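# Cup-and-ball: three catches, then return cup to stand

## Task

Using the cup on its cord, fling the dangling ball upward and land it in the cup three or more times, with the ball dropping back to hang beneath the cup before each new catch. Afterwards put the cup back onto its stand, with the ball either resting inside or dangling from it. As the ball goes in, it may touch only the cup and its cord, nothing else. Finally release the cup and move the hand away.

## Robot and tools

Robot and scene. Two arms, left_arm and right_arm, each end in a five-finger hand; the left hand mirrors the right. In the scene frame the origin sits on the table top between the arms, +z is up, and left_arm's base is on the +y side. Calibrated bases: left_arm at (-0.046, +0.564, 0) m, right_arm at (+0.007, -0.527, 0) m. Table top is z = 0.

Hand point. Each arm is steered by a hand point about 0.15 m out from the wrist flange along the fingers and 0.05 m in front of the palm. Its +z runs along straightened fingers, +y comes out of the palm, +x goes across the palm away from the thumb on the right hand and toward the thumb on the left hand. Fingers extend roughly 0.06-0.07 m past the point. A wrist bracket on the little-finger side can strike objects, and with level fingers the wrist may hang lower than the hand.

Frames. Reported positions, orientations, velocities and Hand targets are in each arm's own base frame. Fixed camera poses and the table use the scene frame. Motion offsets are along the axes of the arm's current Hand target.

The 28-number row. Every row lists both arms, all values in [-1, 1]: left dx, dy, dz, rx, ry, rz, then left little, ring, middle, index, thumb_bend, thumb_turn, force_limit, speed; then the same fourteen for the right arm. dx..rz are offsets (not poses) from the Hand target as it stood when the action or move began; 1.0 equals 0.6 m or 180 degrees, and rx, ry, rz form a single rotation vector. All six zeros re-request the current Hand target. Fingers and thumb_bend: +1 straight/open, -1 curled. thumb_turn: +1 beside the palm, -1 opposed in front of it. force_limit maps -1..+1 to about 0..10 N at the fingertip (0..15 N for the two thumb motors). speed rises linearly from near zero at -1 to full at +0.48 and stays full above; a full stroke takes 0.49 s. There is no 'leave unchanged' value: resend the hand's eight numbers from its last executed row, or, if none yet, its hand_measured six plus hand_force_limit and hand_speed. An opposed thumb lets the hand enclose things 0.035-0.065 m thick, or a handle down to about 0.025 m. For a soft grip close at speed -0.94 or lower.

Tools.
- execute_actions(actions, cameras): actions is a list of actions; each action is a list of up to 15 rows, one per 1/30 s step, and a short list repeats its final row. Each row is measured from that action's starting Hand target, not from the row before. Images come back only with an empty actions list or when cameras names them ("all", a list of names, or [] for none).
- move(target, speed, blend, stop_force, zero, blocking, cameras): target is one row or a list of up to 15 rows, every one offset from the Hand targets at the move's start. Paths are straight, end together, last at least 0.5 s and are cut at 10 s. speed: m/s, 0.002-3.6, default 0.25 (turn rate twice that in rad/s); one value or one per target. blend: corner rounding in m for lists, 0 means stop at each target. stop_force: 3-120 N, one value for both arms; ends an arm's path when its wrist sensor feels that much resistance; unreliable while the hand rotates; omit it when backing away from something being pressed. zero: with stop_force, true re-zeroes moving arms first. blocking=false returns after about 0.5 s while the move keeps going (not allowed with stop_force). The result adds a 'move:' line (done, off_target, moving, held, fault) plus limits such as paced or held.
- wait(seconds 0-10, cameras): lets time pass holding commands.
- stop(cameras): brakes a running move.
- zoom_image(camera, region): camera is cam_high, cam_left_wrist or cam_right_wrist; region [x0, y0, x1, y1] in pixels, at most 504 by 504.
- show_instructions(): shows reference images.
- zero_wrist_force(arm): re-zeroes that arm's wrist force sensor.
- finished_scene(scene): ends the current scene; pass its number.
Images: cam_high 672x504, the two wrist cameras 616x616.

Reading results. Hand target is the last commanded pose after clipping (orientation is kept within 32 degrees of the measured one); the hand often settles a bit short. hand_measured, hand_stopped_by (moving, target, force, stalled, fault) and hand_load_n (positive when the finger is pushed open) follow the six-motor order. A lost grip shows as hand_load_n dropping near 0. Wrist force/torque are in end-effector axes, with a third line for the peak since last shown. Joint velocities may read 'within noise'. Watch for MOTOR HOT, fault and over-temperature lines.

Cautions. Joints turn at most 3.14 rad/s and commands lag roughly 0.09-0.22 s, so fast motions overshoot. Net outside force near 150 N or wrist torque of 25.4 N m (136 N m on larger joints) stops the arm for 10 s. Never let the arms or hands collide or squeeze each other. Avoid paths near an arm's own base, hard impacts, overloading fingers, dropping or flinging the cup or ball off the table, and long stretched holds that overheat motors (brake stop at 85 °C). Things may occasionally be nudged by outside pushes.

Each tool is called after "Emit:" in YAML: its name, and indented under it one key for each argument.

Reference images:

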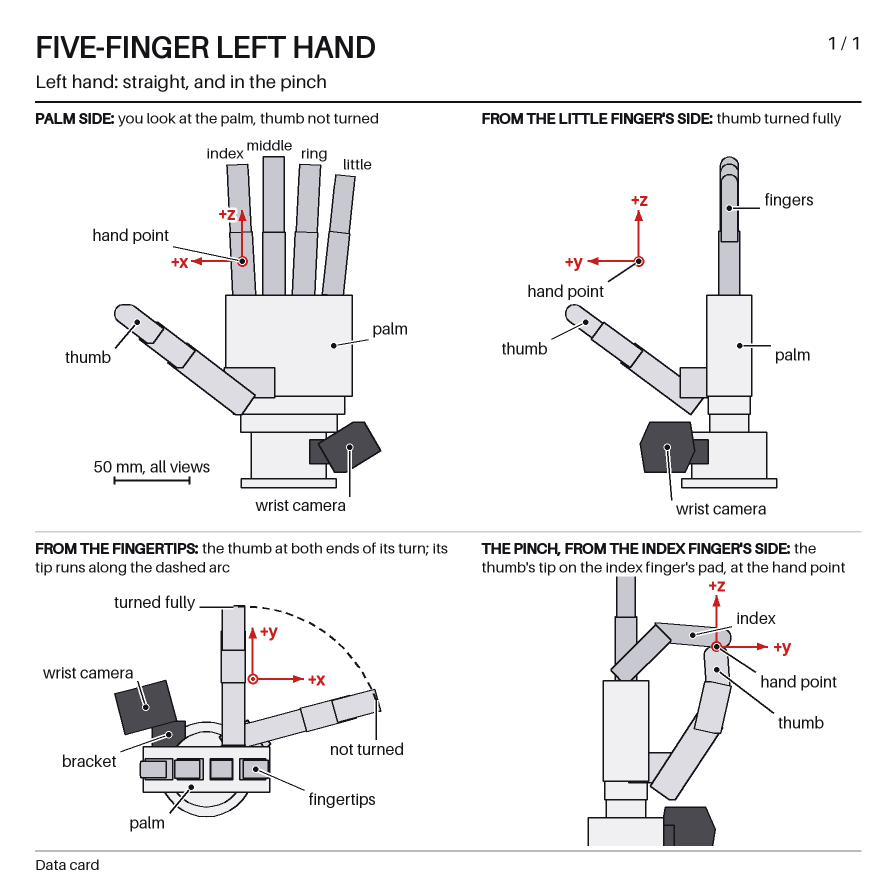

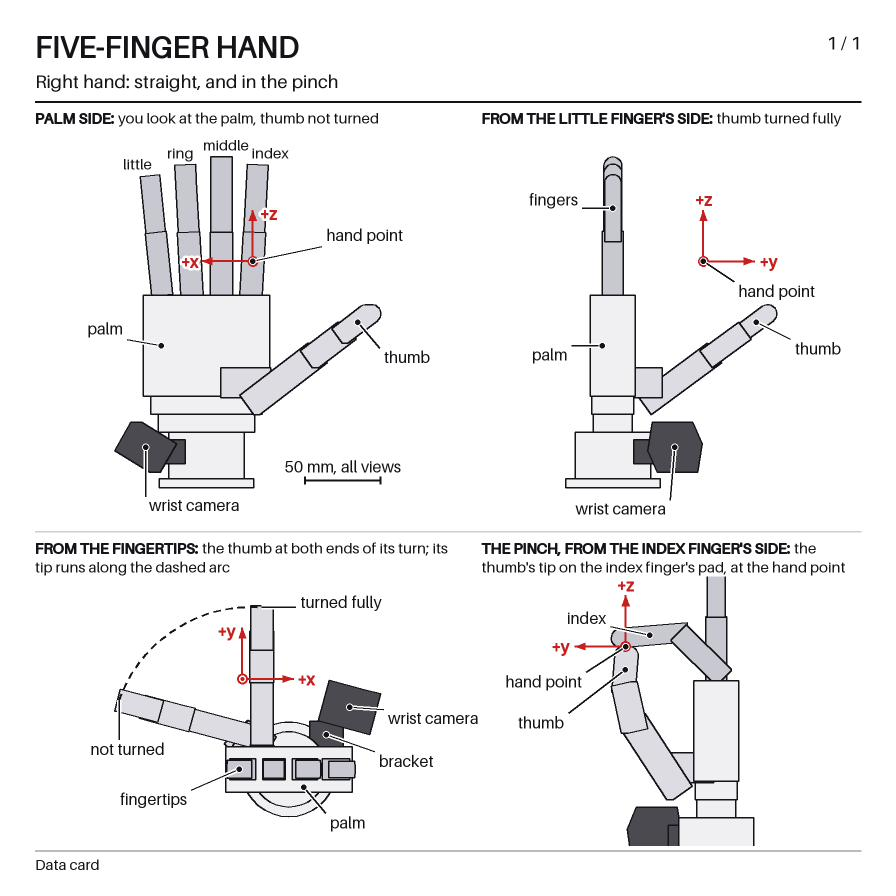

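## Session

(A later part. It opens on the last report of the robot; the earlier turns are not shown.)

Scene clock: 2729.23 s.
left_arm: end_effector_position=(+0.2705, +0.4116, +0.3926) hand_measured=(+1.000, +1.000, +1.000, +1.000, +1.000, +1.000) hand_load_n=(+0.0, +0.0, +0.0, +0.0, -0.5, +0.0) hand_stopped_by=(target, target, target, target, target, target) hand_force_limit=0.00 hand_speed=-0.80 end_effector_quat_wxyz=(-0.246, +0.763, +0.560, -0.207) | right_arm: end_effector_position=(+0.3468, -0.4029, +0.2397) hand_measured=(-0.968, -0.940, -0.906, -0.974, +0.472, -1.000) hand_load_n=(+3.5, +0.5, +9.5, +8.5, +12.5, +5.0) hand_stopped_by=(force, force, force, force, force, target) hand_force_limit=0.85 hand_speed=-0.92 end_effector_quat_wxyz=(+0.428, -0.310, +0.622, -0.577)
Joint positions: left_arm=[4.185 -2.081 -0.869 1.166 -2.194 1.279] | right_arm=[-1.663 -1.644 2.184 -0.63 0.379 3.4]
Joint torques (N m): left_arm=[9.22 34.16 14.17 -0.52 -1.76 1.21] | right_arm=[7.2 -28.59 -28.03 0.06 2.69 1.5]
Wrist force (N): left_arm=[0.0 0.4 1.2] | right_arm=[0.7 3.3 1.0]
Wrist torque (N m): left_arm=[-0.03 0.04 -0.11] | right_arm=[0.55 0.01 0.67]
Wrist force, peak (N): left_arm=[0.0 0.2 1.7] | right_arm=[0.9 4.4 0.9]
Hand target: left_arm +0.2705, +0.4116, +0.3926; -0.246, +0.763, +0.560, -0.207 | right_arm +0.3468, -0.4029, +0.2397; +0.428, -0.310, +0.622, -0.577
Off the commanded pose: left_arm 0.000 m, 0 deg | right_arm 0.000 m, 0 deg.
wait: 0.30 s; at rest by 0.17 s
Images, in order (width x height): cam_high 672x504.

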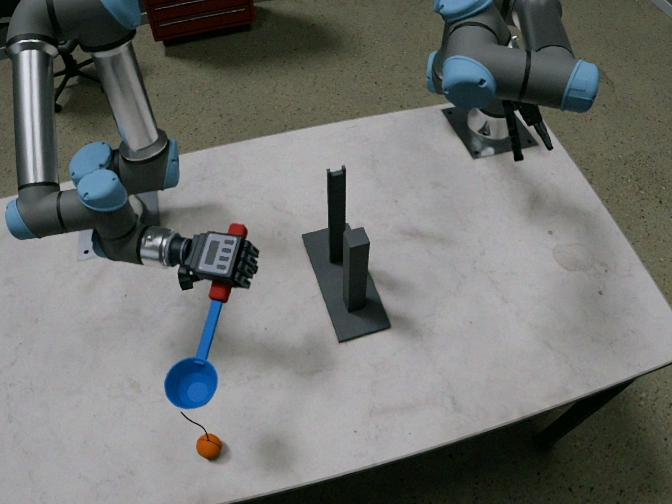

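Emit:
move:
  target:
    - [0,0,0,0,0,0,1,1,1,1,1,1,0,-0.8,0.0103,-0.0017,0.0041,0,0,0,-1,-1,-0.99,-1,-1,-1,0.85,-0.92]
    - [0,0,0,0,0,0,1,1,1,1,1,1,0,-0.8,0.0096,-0.0058,0.0042,0,0,0,-1,-1,-0.99,-1,-1,-1,0.85,-0.92]
  speed: [0.005,0.002]
  cameras: ["cam_high"]

Emit:
zoom_image:
  camera: "cam_high"
  region: [130, 385, 240, 495]

Emit:
wait:
  seconds: 0.25
  cameras: ["cam_high"]

Emit:
zoom_image:
  camera: "cam_high"
  region: [130, 385, 240, 495]

Scene clock: 2737.53 s.
left_arm: end_effector_position=(+0.2705, +0.4116, +0.3926) hand_measured=(+1.000, +1.000, +1.000, +1.000, +1.000, +1.000) hand_load_n=(+0.0, +0.0, +0.0, +0.0, +0.0, +0.0) hand_stopped_by=(target, target, target, target, target, target) hand_force_limit=0.00 hand_speed=-0.80 end_effector_quat_wxyz=(-0.246, +0.763, +0.560, -0.207) | right_arm: end_effector_position=(+0.3461, -0.4096, +0.2422) hand_measured=(-0.968, -0.940, -0.906, -0.974, +0.472, -1.000) hand_load_n=(+4.0, +1.0, +9.5, +9.0, +12.5, +5.5) hand_stopped_by=(force, force, force, force, force, target) hand_force_limit=0.85 hand_speed=-0.92 end_effector_quat_wxyz=(+0.428, -0.310, +0.622, -0.577)
Joint positions: left_arm=[4.185 -2.081 -0.869 1.166 -2.194 1.279] | right_arm=[-1.663 -1.631 2.165 -0.624 0.379 3.4]
Joint torques (N m): left_arm=[9.39 33.33 14.45 -0.42 -1.74 1.12] | right_arm=[-8.02 -26.83 -27.19 -0.33 -2.16 1.48]
Wrist force (N): left_arm=[-0.3 0.4 1.4] | right_arm=[0.6 4.6 0.9]
Wrist torque (N m): left_arm=[-0.03 0.08 -0.13] | right_arm=[0.63 0.05 0.73]
Wrist force, peak (N): left_arm=[-0.1 0.6 1.5] | right_arm=[0.9 4.9 1.1]
Hand target: left_arm +0.2705, +0.4116, +0.3926; -0.246, +0.763, +0.560, -0.207 | right_arm +0.3461, -0.4096, +0.2422; +0.428, -0.310, +0.622, -0.577
Off the commanded pose: left_arm 0.000 m, 0 deg | right_arm 0.000 m, 0 deg.
move: done
Images, in order (width x height): cam_high 672x504.

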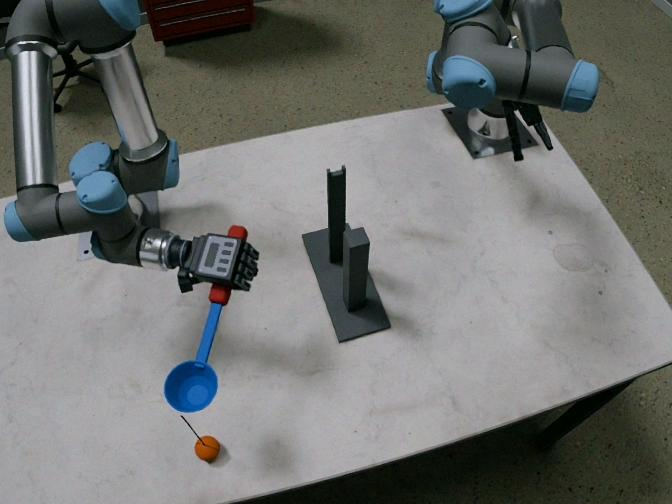

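Scaled by 4.582 from the camera's 672x504 image, which has a finer 960x720 frame.

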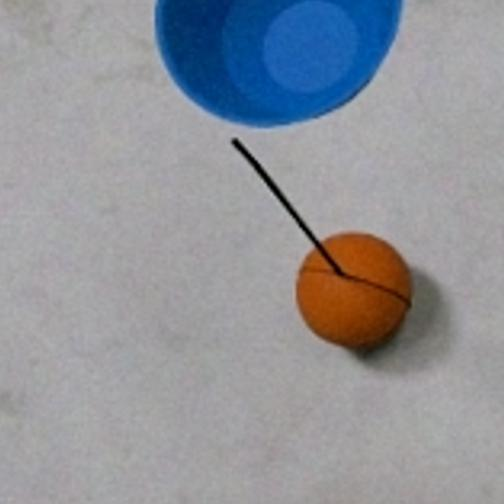

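Scene clock: 2737.80 s.
left_arm: end_effector_position=(+0.2705, +0.4116, +0.3926) hand_measured=(+1.000, +1.000, +1.000, +1.000, +1.000, +1.000) hand_load_n=(+0.0, +0.0, +0.0, -0.5, +0.0, +0.0) hand_stopped_by=(target, target, target, target, target, target) hand_force_limit=0.00 hand_speed=-0.80 end_effector_quat_wxyz=(-0.246, +0.763, +0.560, -0.207) | right_arm: end_effector_position=(+0.3461, -0.4096, +0.2422) hand_measured=(-0.968, -0.940, -0.906, -0.974, +0.472, -1.000) hand_load_n=(+3.5, +1.0, +9.5, +8.5, +12.5, +5.5) hand_stopped_by=(force, force, force, force, force, target) hand_force_limit=0.85 hand_speed=-0.92 end_effector_quat_wxyz=(+0.428, -0.310, +0.622, -0.577)
Joint positions: left_arm=[4.185 -2.081 -0.869 1.166 -2.194 1.279] | right_arm=[-1.663 -1.631 2.165 -0.624 0.379 3.4]
Joint torques (N m): left_arm=[9.12 33.95 14.47 -0.6 -1.79 1.01] | right_arm=[-7.72 -25.38 -24.87 -1.55 -2.19 1.06]
Wrist force (N): left_arm=[-0.1 0.3 1.2] | right_arm=[0.6 3.9 0.8]
Wrist torque (N m): left_arm=[-0.04 0.05 -0.11] | right_arm=[0.60 0.04 0.71]
Wrist force, peak (N): left_arm=[-0.4 0.4 1.4] | right_arm=[0.6 4.7 0.8]
Hand target: left_arm +0.2705, +0.4116, +0.3926; -0.246, +0.763, +0.560, -0.207 | right_arm +0.3461, -0.4096, +0.2422; +0.428, -0.310, +0.622, -0.577
Off the commanded pose: left_arm 0.000 m, 0 deg | right_arm 0.000 m, 0 deg.
wait: 0.27 s; at rest by 0.17 s
Images, in order (width x height): cam_high 672x504.

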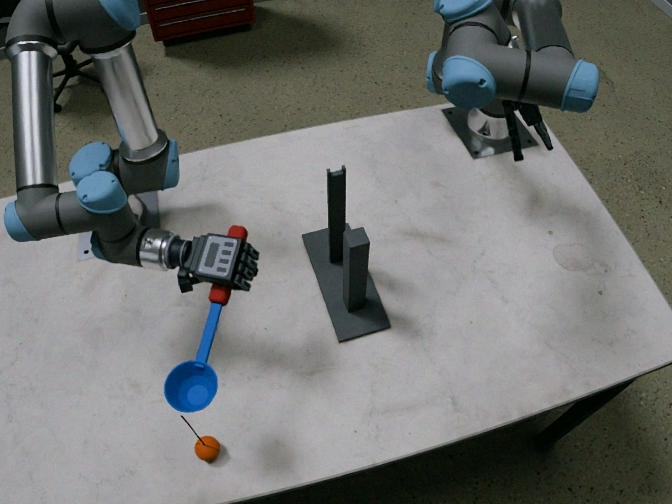

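Scaled by 4.582 from the camera's 672x504 image, which has a finer 960x720 frame.

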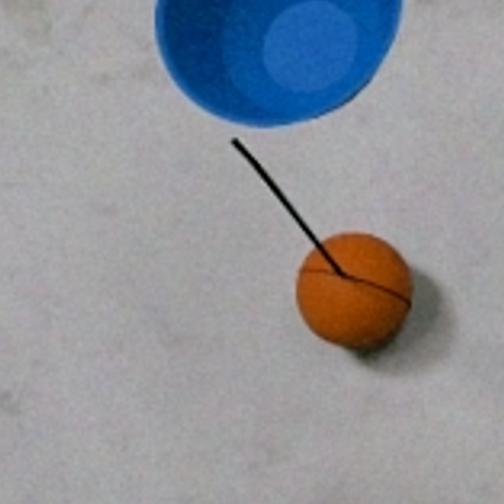

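Emit:
move:
  target:
    - [0,0,0,0,0,0,1,1,1,1,1,1,0,-0.8,0.0003,0.0016,0,0,0,0,-1,-1,-0.99,-1,-1,-1,0.85,-0.92]
    - [0,0,0,0,0,0,1,1,1,1,1,1,0,-0.8,0.0046,0.0006,-0.0047,0,0,0,-1,-1,-0.99,-1,-1,-1,0.85,-0.92]
  speed: [0.005,0.003]
  cameras: ["cam_high"]

Emit:
zoom_image:
  camera: "cam_high"
  region: [130, 385, 240, 495]

Emit:
wait:
  seconds: 0.25
  cameras: ["cam_high"]

Emit:
zoom_image:
  camera: "cam_high"
  region: [130, 385, 240, 495]

Scene clock: 2747.80 s.
left_arm: end_effector_position=(+0.2705, +0.4116, +0.3926) hand_measured=(+1.000, +1.000, +1.000, +1.000, +1.000, +1.000) hand_load_n=(+0.0, +0.0, +0.0, +0.0, +0.0, +0.0) hand_stopped_by=(target, target, target, target, target, target) hand_force_limit=0.00 hand_speed=-0.80 end_effector_quat_wxyz=(-0.246, +0.763, +0.560, -0.207) | right_arm: end_effector_position=(+0.3424, -0.4107, +0.2412) hand_measured=(-0.968, -0.940, -0.906, -0.974, +0.472, -1.000) hand_load_n=(+3.5, +1.0, +9.5, +8.5, +12.5, +5.0) hand_stopped_by=(force, force, force, force, force, target) hand_force_limit=0.85 hand_speed=-0.92 end_effector_quat_wxyz=(+0.428, -0.310, +0.622, -0.577)
Joint positions: left_arm=[4.185 -2.081 -0.869 1.166 -2.194 1.279] | right_arm=[-1.675 -1.63 2.167 -0.629 0.368 3.403]
Joint torques (N m): left_arm=[9.74 33.99 14.32 -0.44 -1.72 1.21] | right_arm=[-2.52 -28.48 -13.94 -2.78 -1.5 1.59]
Wrist force (N): left_arm=[0.1 0.3 1.3] | right_arm=[1.2 4.8 0.6]
Wrist torque (N m): left_arm=[-0.05 0.03 -0.10] | right_arm=[0.65 -0.01 0.63]
Wrist force, peak (N): left_arm=[-0.2 0.4 1.6] | right_arm=[0.9 5.2 0.8]
Hand target: left_arm +0.2705, +0.4116, +0.3926; -0.246, +0.763, +0.560, -0.207 | right_arm +0.3424, -0.4107, +0.2412; +0.428, -0.310, +0.622, -0.577
Off the commanded pose: left_arm 0.000 m, 0 deg | right_arm 0.000 m, 0 deg.
move: done
Images, in order (width x height): cam_high 672x504.

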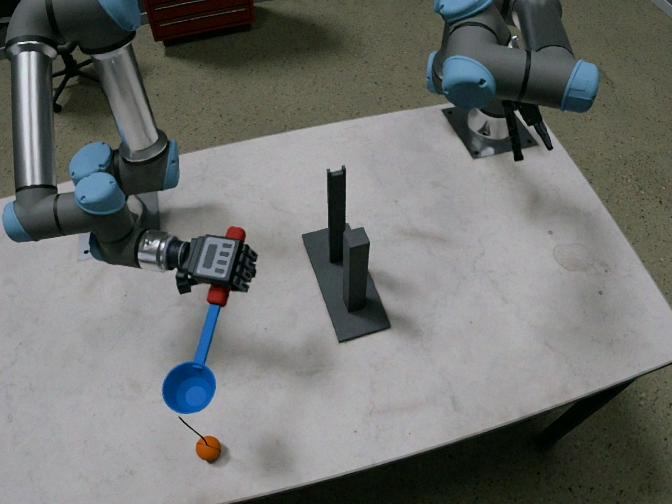

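Scaled by 4.582 from the camera's 672x504 image, which has a finer 960x720 frame.

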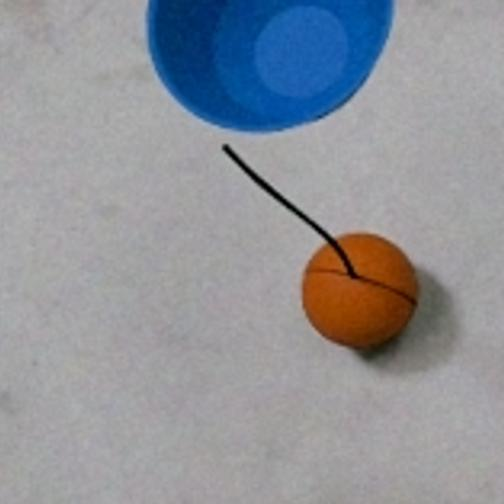

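Scene clock: 2748.07 s.
left_arm: end_effector_position=(+0.2705, +0.4116, +0.3926) hand_measured=(+1.000, +1.000, +1.000, +1.000, +1.000, +1.000) hand_load_n=(+0.0, +0.0, +0.0, +0.0, +0.0, +0.0) hand_stopped_by=(target, target, target, target, target, target) hand_force_limit=0.00 hand_speed=-0.80 end_effector_quat_wxyz=(-0.246, +0.763, +0.560, -0.207) | right_arm: end_effector_position=(+0.3424, -0.4107, +0.2412) hand_measured=(-0.968, -0.940, -0.906, -0.974, +0.472, -1.000) hand_load_n=(+3.5, +0.5, +9.5, +8.5, +12.5, +5.5) hand_stopped_by=(force, force, force, force, force, target) hand_force_limit=0.85 hand_speed=-0.92 end_effector_quat_wxyz=(+0.428, -0.310, +0.622, -0.577)
Joint positions: left_arm=[4.185 -2.081 -0.869 1.166 -2.194 1.279] | right_arm=[-1.675 -1.63 2.167 -0.629 0.368 3.403]
Joint torques (N m): left_arm=[9.2 34.11 14.3 -0.54 -1.84 1.04] | right_arm=[3.6 -28.63 -14.14 -2.48 0.42 1.15]
Wrist force (N): left_arm=[-0.2 0.3 1.5] | right_arm=[1.0 4.4 1.1]
Wrist torque (N m): left_arm=[-0.05 0.07 -0.12] | right_arm=[0.59 -0.01 0.61]
Wrist force, peak (N): left_arm=[-0.2 0.3 1.5] | right_arm=[0.8 4.5 1.0]
Hand target: left_arm +0.2705, +0.4116, +0.3926; -0.246, +0.763, +0.560, -0.207 | right_arm +0.3424, -0.4107, +0.2412; +0.428, -0.310, +0.622, -0.577
Off the commanded pose: left_arm 0.000 m, 0 deg | right_arm 0.000 m, 0 deg.
wait: 0.27 s; at rest by 0.17 s
Images, in order (width x height): cam_high 672x504.

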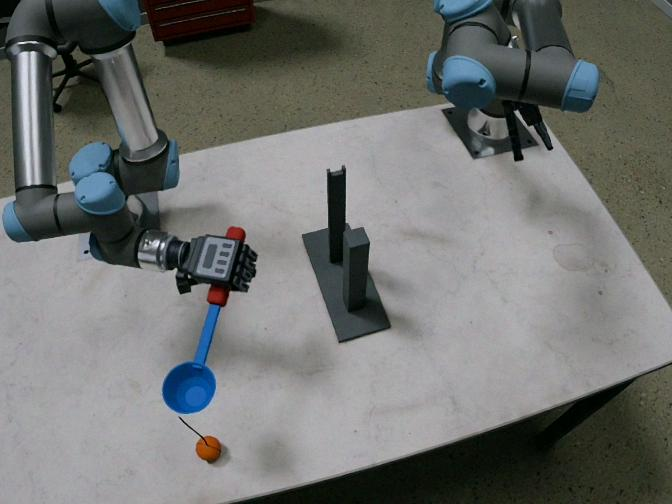

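Scaled by 4.582 from the camera's 672x504 image, which has a finer 960x720 frame.

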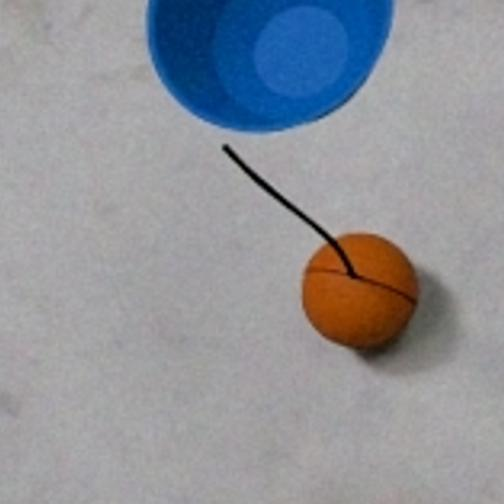

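Emit:
move:
  target:
    - [0,0,0,0,0,0,1,1,1,1,1,1,0,-0.8,0.0037,-0.0006,0.0028,0,0,0,-1,-1,-0.99,-1,-1,-1,0.85,-0.92]
    - [0,0,0,0,0,0,1,1,1,1,1,1,0,-0.8,0.0030,-0.0047,0.0029,0,0,0,-1,-1,-0.99,-1,-1,-1,0.85,-0.92]
  speed: [0.003,0.002]
  cameras: ["cam_high"]

Emit:
zoom_image:
  camera: "cam_high"
  region: [130, 385, 240, 495]

Emit:
wait:
  seconds: 0.2
  cameras: ["cam_high"]

Emit:
zoom_image:
  camera: "cam_high"
  region: [130, 385, 240, 495]

Emit:
wait:
  seconds: 0.2
  cameras: ["cam_high"]

Emit:
zoom_image:
  camera: "cam_high"
  region: [130, 385, 240, 495]

Emit:
wait:
  seconds: 0.2
  cameras: ["cam_high"]

Emit:
zoom_image:
  camera: "cam_high"
  region: [130, 385, 240, 495]

Scene clock: 2755.87 s.
left_arm: end_effector_position=(+0.2705, +0.4116, +0.3926) hand_measured=(+1.000, +1.000, +1.000, +1.000, +1.000, +1.000) hand_load_n=(+0.0, +0.0, +0.0, +0.0, +0.0, +0.0) hand_stopped_by=(target, target, target, target, target, target) hand_force_limit=0.00 hand_speed=-0.80 end_effector_quat_wxyz=(-0.246, +0.763, +0.560, -0.207) | right_arm: end_effector_position=(+0.3429, -0.4135, +0.2438) hand_measured=(-0.968, -0.940, -0.906, -0.974, +0.472, -1.000) hand_load_n=(+4.0, +1.0, +9.5, +9.0, +12.5, +5.0) hand_stopped_by=(force, force, force, force, force, target) hand_force_limit=0.85 hand_speed=-0.92 end_effector_quat_wxyz=(+0.428, -0.310, +0.622, -0.577)
Joint positions: left_arm=[4.185 -2.081 -0.869 1.166 -2.194 1.279] | right_arm=[-1.672 -1.626 2.156 -0.622 0.37 3.403]
Joint torques (N m): left_arm=[9.06 34.06 14.63 -0.46 -1.7 1.06] | right_arm=[-7.43 -27.25 -27.21 -0.43 -2.04 0.31]
Wrist force (N): left_arm=[-0.1 0.6 1.2] | right_arm=[0.9 4.9 0.8]
Wrist torque (N m): left_arm=[0.00 0.05 -0.12] | right_arm=[0.62 0.04 0.77]
Wrist force, peak (N): left_arm=[-0.2 0.4 1.5] | right_arm=[1.1 5.1 1.1]
Hand target: left_arm +0.2705, +0.4116, +0.3926; -0.246, +0.763, +0.560, -0.207 | right_arm +0.3429, -0.4135, +0.2438; +0.428, -0.310, +0.622, -0.577
Off the commanded pose: left_arm 0.000 m, 0 deg | right_arm 0.000 m, 0 deg.
move: done
Images, in order (width x height): cam_high 672x504.

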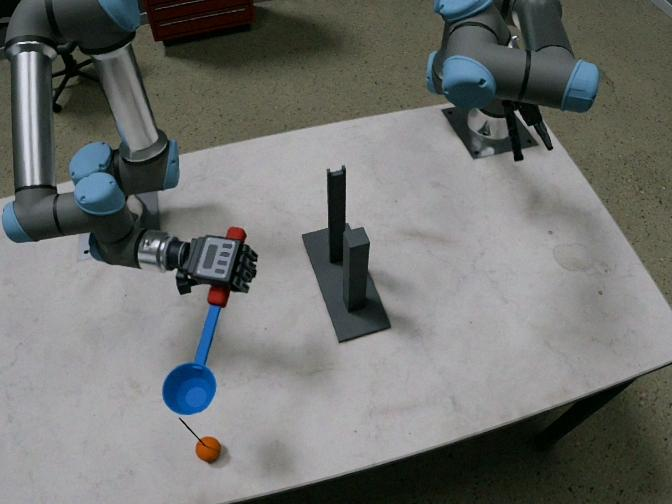

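Scaled by 4.582 from the camera's 672x504 image, which has a finer 960x720 frame.

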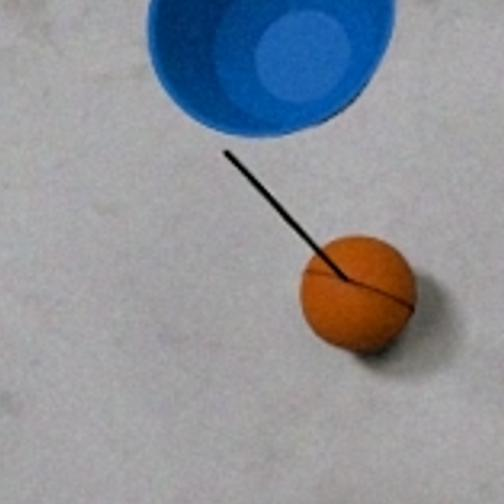

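Scene clock: 2756.07 s.
left_arm: end_effector_position=(+0.2705, +0.4116, +0.3926) hand_measured=(+1.000, +1.000, +1.000, +1.000, +1.000, +1.000) hand_load_n=(+0.0, +0.0, +0.0, +0.0, +0.0, +0.0) hand_stopped_by=(target, target, target, target, target, target) hand_force_limit=0.00 hand_speed=-0.80 end_effector_quat_wxyz=(-0.246, +0.763, +0.560, -0.207) | right_arm: end_effector_position=(+0.3429, -0.4135, +0.2438) hand_measured=(-0.968, -0.940, -0.906, -0.974, +0.472, -1.000) hand_load_n=(+4.0, +1.0, +9.5, +9.0, +12.5, +5.5) hand_stopped_by=(force, force, force, force, force, target) hand_force_limit=0.85 hand_speed=-0.92 end_effector_quat_wxyz=(+0.428, -0.310, +0.622, -0.577)
Joint positions: left_arm=[4.185 -2.081 -0.869 1.166 -2.194 1.279] | right_arm=[-1.672 -1.626 2.156 -0.622 0.37 3.403]
Joint torques (N m): left_arm=[9.21 33.87 13.79 -0.46 -1.79 1.2] | right_arm=[-7.74 -25.89 -25.3 -1.21 -1.86 0.55]
Wrist force (N): left_arm=[0.1 0.0 1.3] | right_arm=[0.4 4.3 0.8]
Wrist torque (N m): left_arm=[-0.09 0.03 -0.10] | right_arm=[0.61 0.07 0.75]
Wrist force, peak (N): left_arm=[-0.1 0.2 1.4] | right_arm=[0.8 5.3 0.9]
Hand target: left_arm +0.2705, +0.4116, +0.3926; -0.246, +0.763, +0.560, -0.207 | right_arm +0.3429, -0.4135, +0.2438; +0.428, -0.310, +0.622, -0.577
Off the commanded pose: left_arm 0.000 m, 0 deg | right_arm 0.000 m, 0 deg.
wait: 0.20 s; at rest by 0.17 s
Images, in order (width x height): cam_high 672x504.

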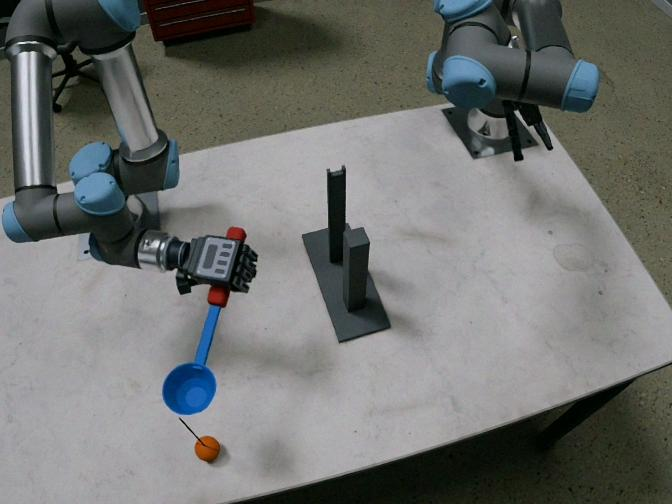

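Scaled by 4.582 from the camera's 672x504 image, which has a finer 960x720 frame.

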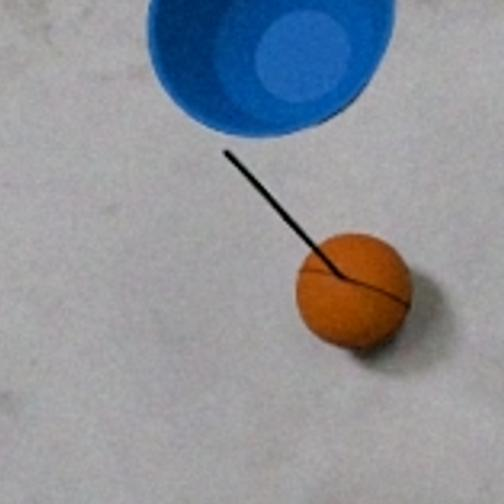

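Scene clock: 2756.27 s.
left_arm: end_effector_position=(+0.2705, +0.4116, +0.3926) hand_measured=(+1.000, +1.000, +1.000, +1.000, +1.000, +1.000) hand_load_n=(+0.0, +0.0, +0.0, +0.0, +0.0, +0.0) hand_stopped_by=(target, target, target, target, target, target) hand_force_limit=0.00 hand_speed=-0.80 end_effector_quat_wxyz=(-0.246, +0.763, +0.560, -0.207) | right_arm: end_effector_position=(+0.3429, -0.4135, +0.2438) hand_measured=(-0.968, -0.940, -0.906, -0.974, +0.472, -1.000) hand_load_n=(+4.0, +1.0, +9.5, +9.0, +12.5, +5.5) hand_stopped_by=(force, force, force, force, force, target) hand_force_limit=0.85 hand_speed=-0.92 end_effector_quat_wxyz=(+0.428, -0.310, +0.622, -0.577)
Joint positions: left_arm=[4.185 -2.081 -0.869 1.166 -2.194 1.279] | right_arm=[-1.672 -1.626 2.156 -0.622 0.37 3.403]
Joint torques (N m): left_arm=[9.47 33.84 14.16 -0.49 -1.66 1.08] | right_arm=[-7.76 -24.52 -24.12 -2.09 -1.93 0.69]
Wrist force (N): left_arm=[-0.2 0.2 1.2] | right_arm=[0.6 4.5 1.1]
Wrist torque (N m): left_arm=[-0.05 0.07 -0.12] | right_arm=[0.66 0.03 0.77]
Wrist force, peak (N): left_arm=[-0.2 0.4 1.5] | right_arm=[0.6 5.0 0.9]
Hand target: left_arm +0.2705, +0.4116, +0.3926; -0.246, +0.763, +0.560, -0.207 | right_arm +0.3429, -0.4135, +0.2438; +0.428, -0.310, +0.622, -0.577
Off the commanded pose: left_arm 0.000 m, 0 deg | right_arm 0.000 m, 0 deg.
wait: 0.20 s; at rest by 0.17 s
Images, in order (width x height): cam_high 672x504.

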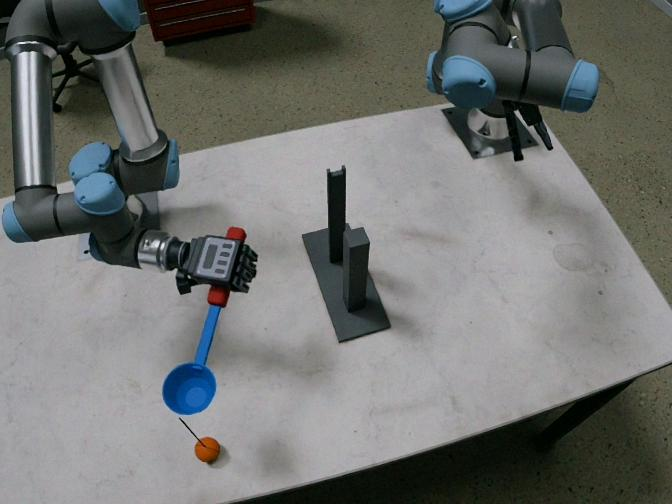

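Scaled by 4.582 from the camera's 672x504 image, which has a finer 960x720 frame.

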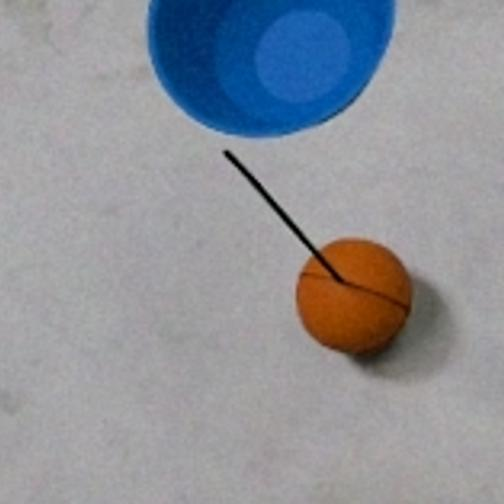

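Scene clock: 2756.47 s.
left_arm: end_effector_position=(+0.2705, +0.4116, +0.3926) hand_measured=(+1.000, +1.000, +1.000, +1.000, +1.000, +1.000) hand_load_n=(+0.0, +0.0, +0.0, +0.0, +0.0, +0.0) hand_stopped_by=(target, target, target, target, target, target) hand_force_limit=0.00 hand_speed=-0.80 end_effector_quat_wxyz=(-0.246, +0.763, +0.560, -0.207) | right_arm: end_effector_position=(+0.3429, -0.4135, +0.2438) hand_measured=(-0.968, -0.940, -0.906, -0.974, +0.472, -1.000) hand_load_n=(+4.0, +1.0, +9.5, +9.0, +12.5, +5.5) hand_stopped_by=(force, force, force, force, force, target) hand_force_limit=0.85 hand_speed=-0.92 end_effector_quat_wxyz=(+0.428, -0.310, +0.622, -0.577)
Joint positions: left_arm=[4.185 -2.081 -0.869 1.166 -2.194 1.279] | right_arm=[-1.672 -1.626 2.156 -0.622 0.37 3.403]
Joint torques (N m): left_arm=[9.13 33.81 14.21 -0.5 -1.73 1.13] | right_arm=[-7.87 -22.95 -22.29 -2.36 -1.88 0.89]
Wrist force (N): left_arm=[-0.1 0.3 1.2] | right_arm=[0.9 5.4 0.8]
Wrist torque (N m): left_arm=[-0.04 0.05 -0.12] | right_arm=[0.69 0.03 0.78]
Wrist force, peak (N): left_arm=[-0.1 0.4 1.3] | right_arm=[0.9 5.4 0.8]
Hand target: left_arm +0.2705, +0.4116, +0.3926; -0.246, +0.763, +0.560, -0.207 | right_arm +0.3429, -0.4135, +0.2438; +0.428, -0.310, +0.622, -0.577
Off the commanded pose: left_arm 0.000 m, 0 deg | right_arm 0.000 m, 0 deg.
wait: 0.20 s; at rest by 0.17 s
Images, in order (width x height): cam_high 672x504.

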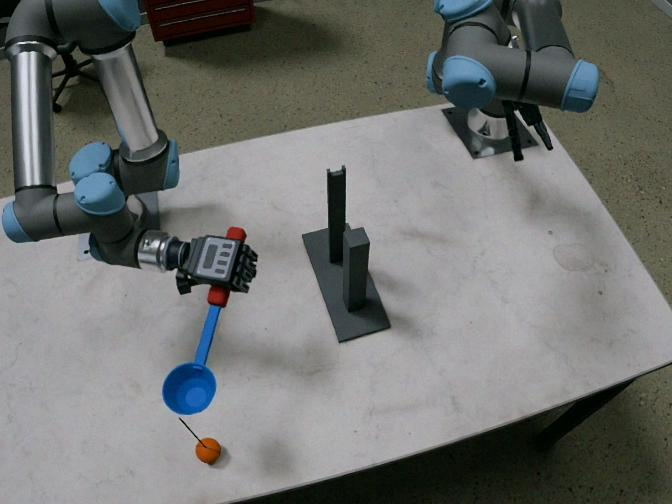

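Scaled by 4.582 from the camera's 672x504 image, which has a finer 960x720 frame.

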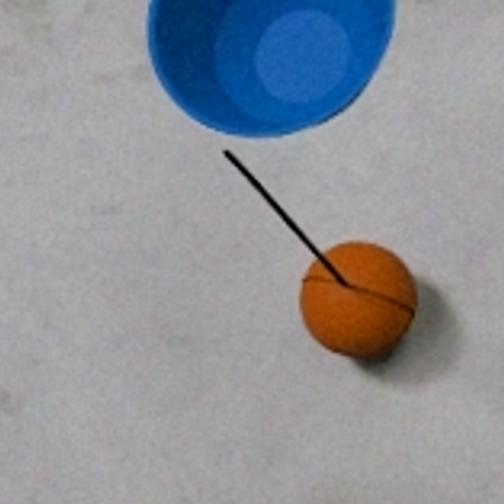

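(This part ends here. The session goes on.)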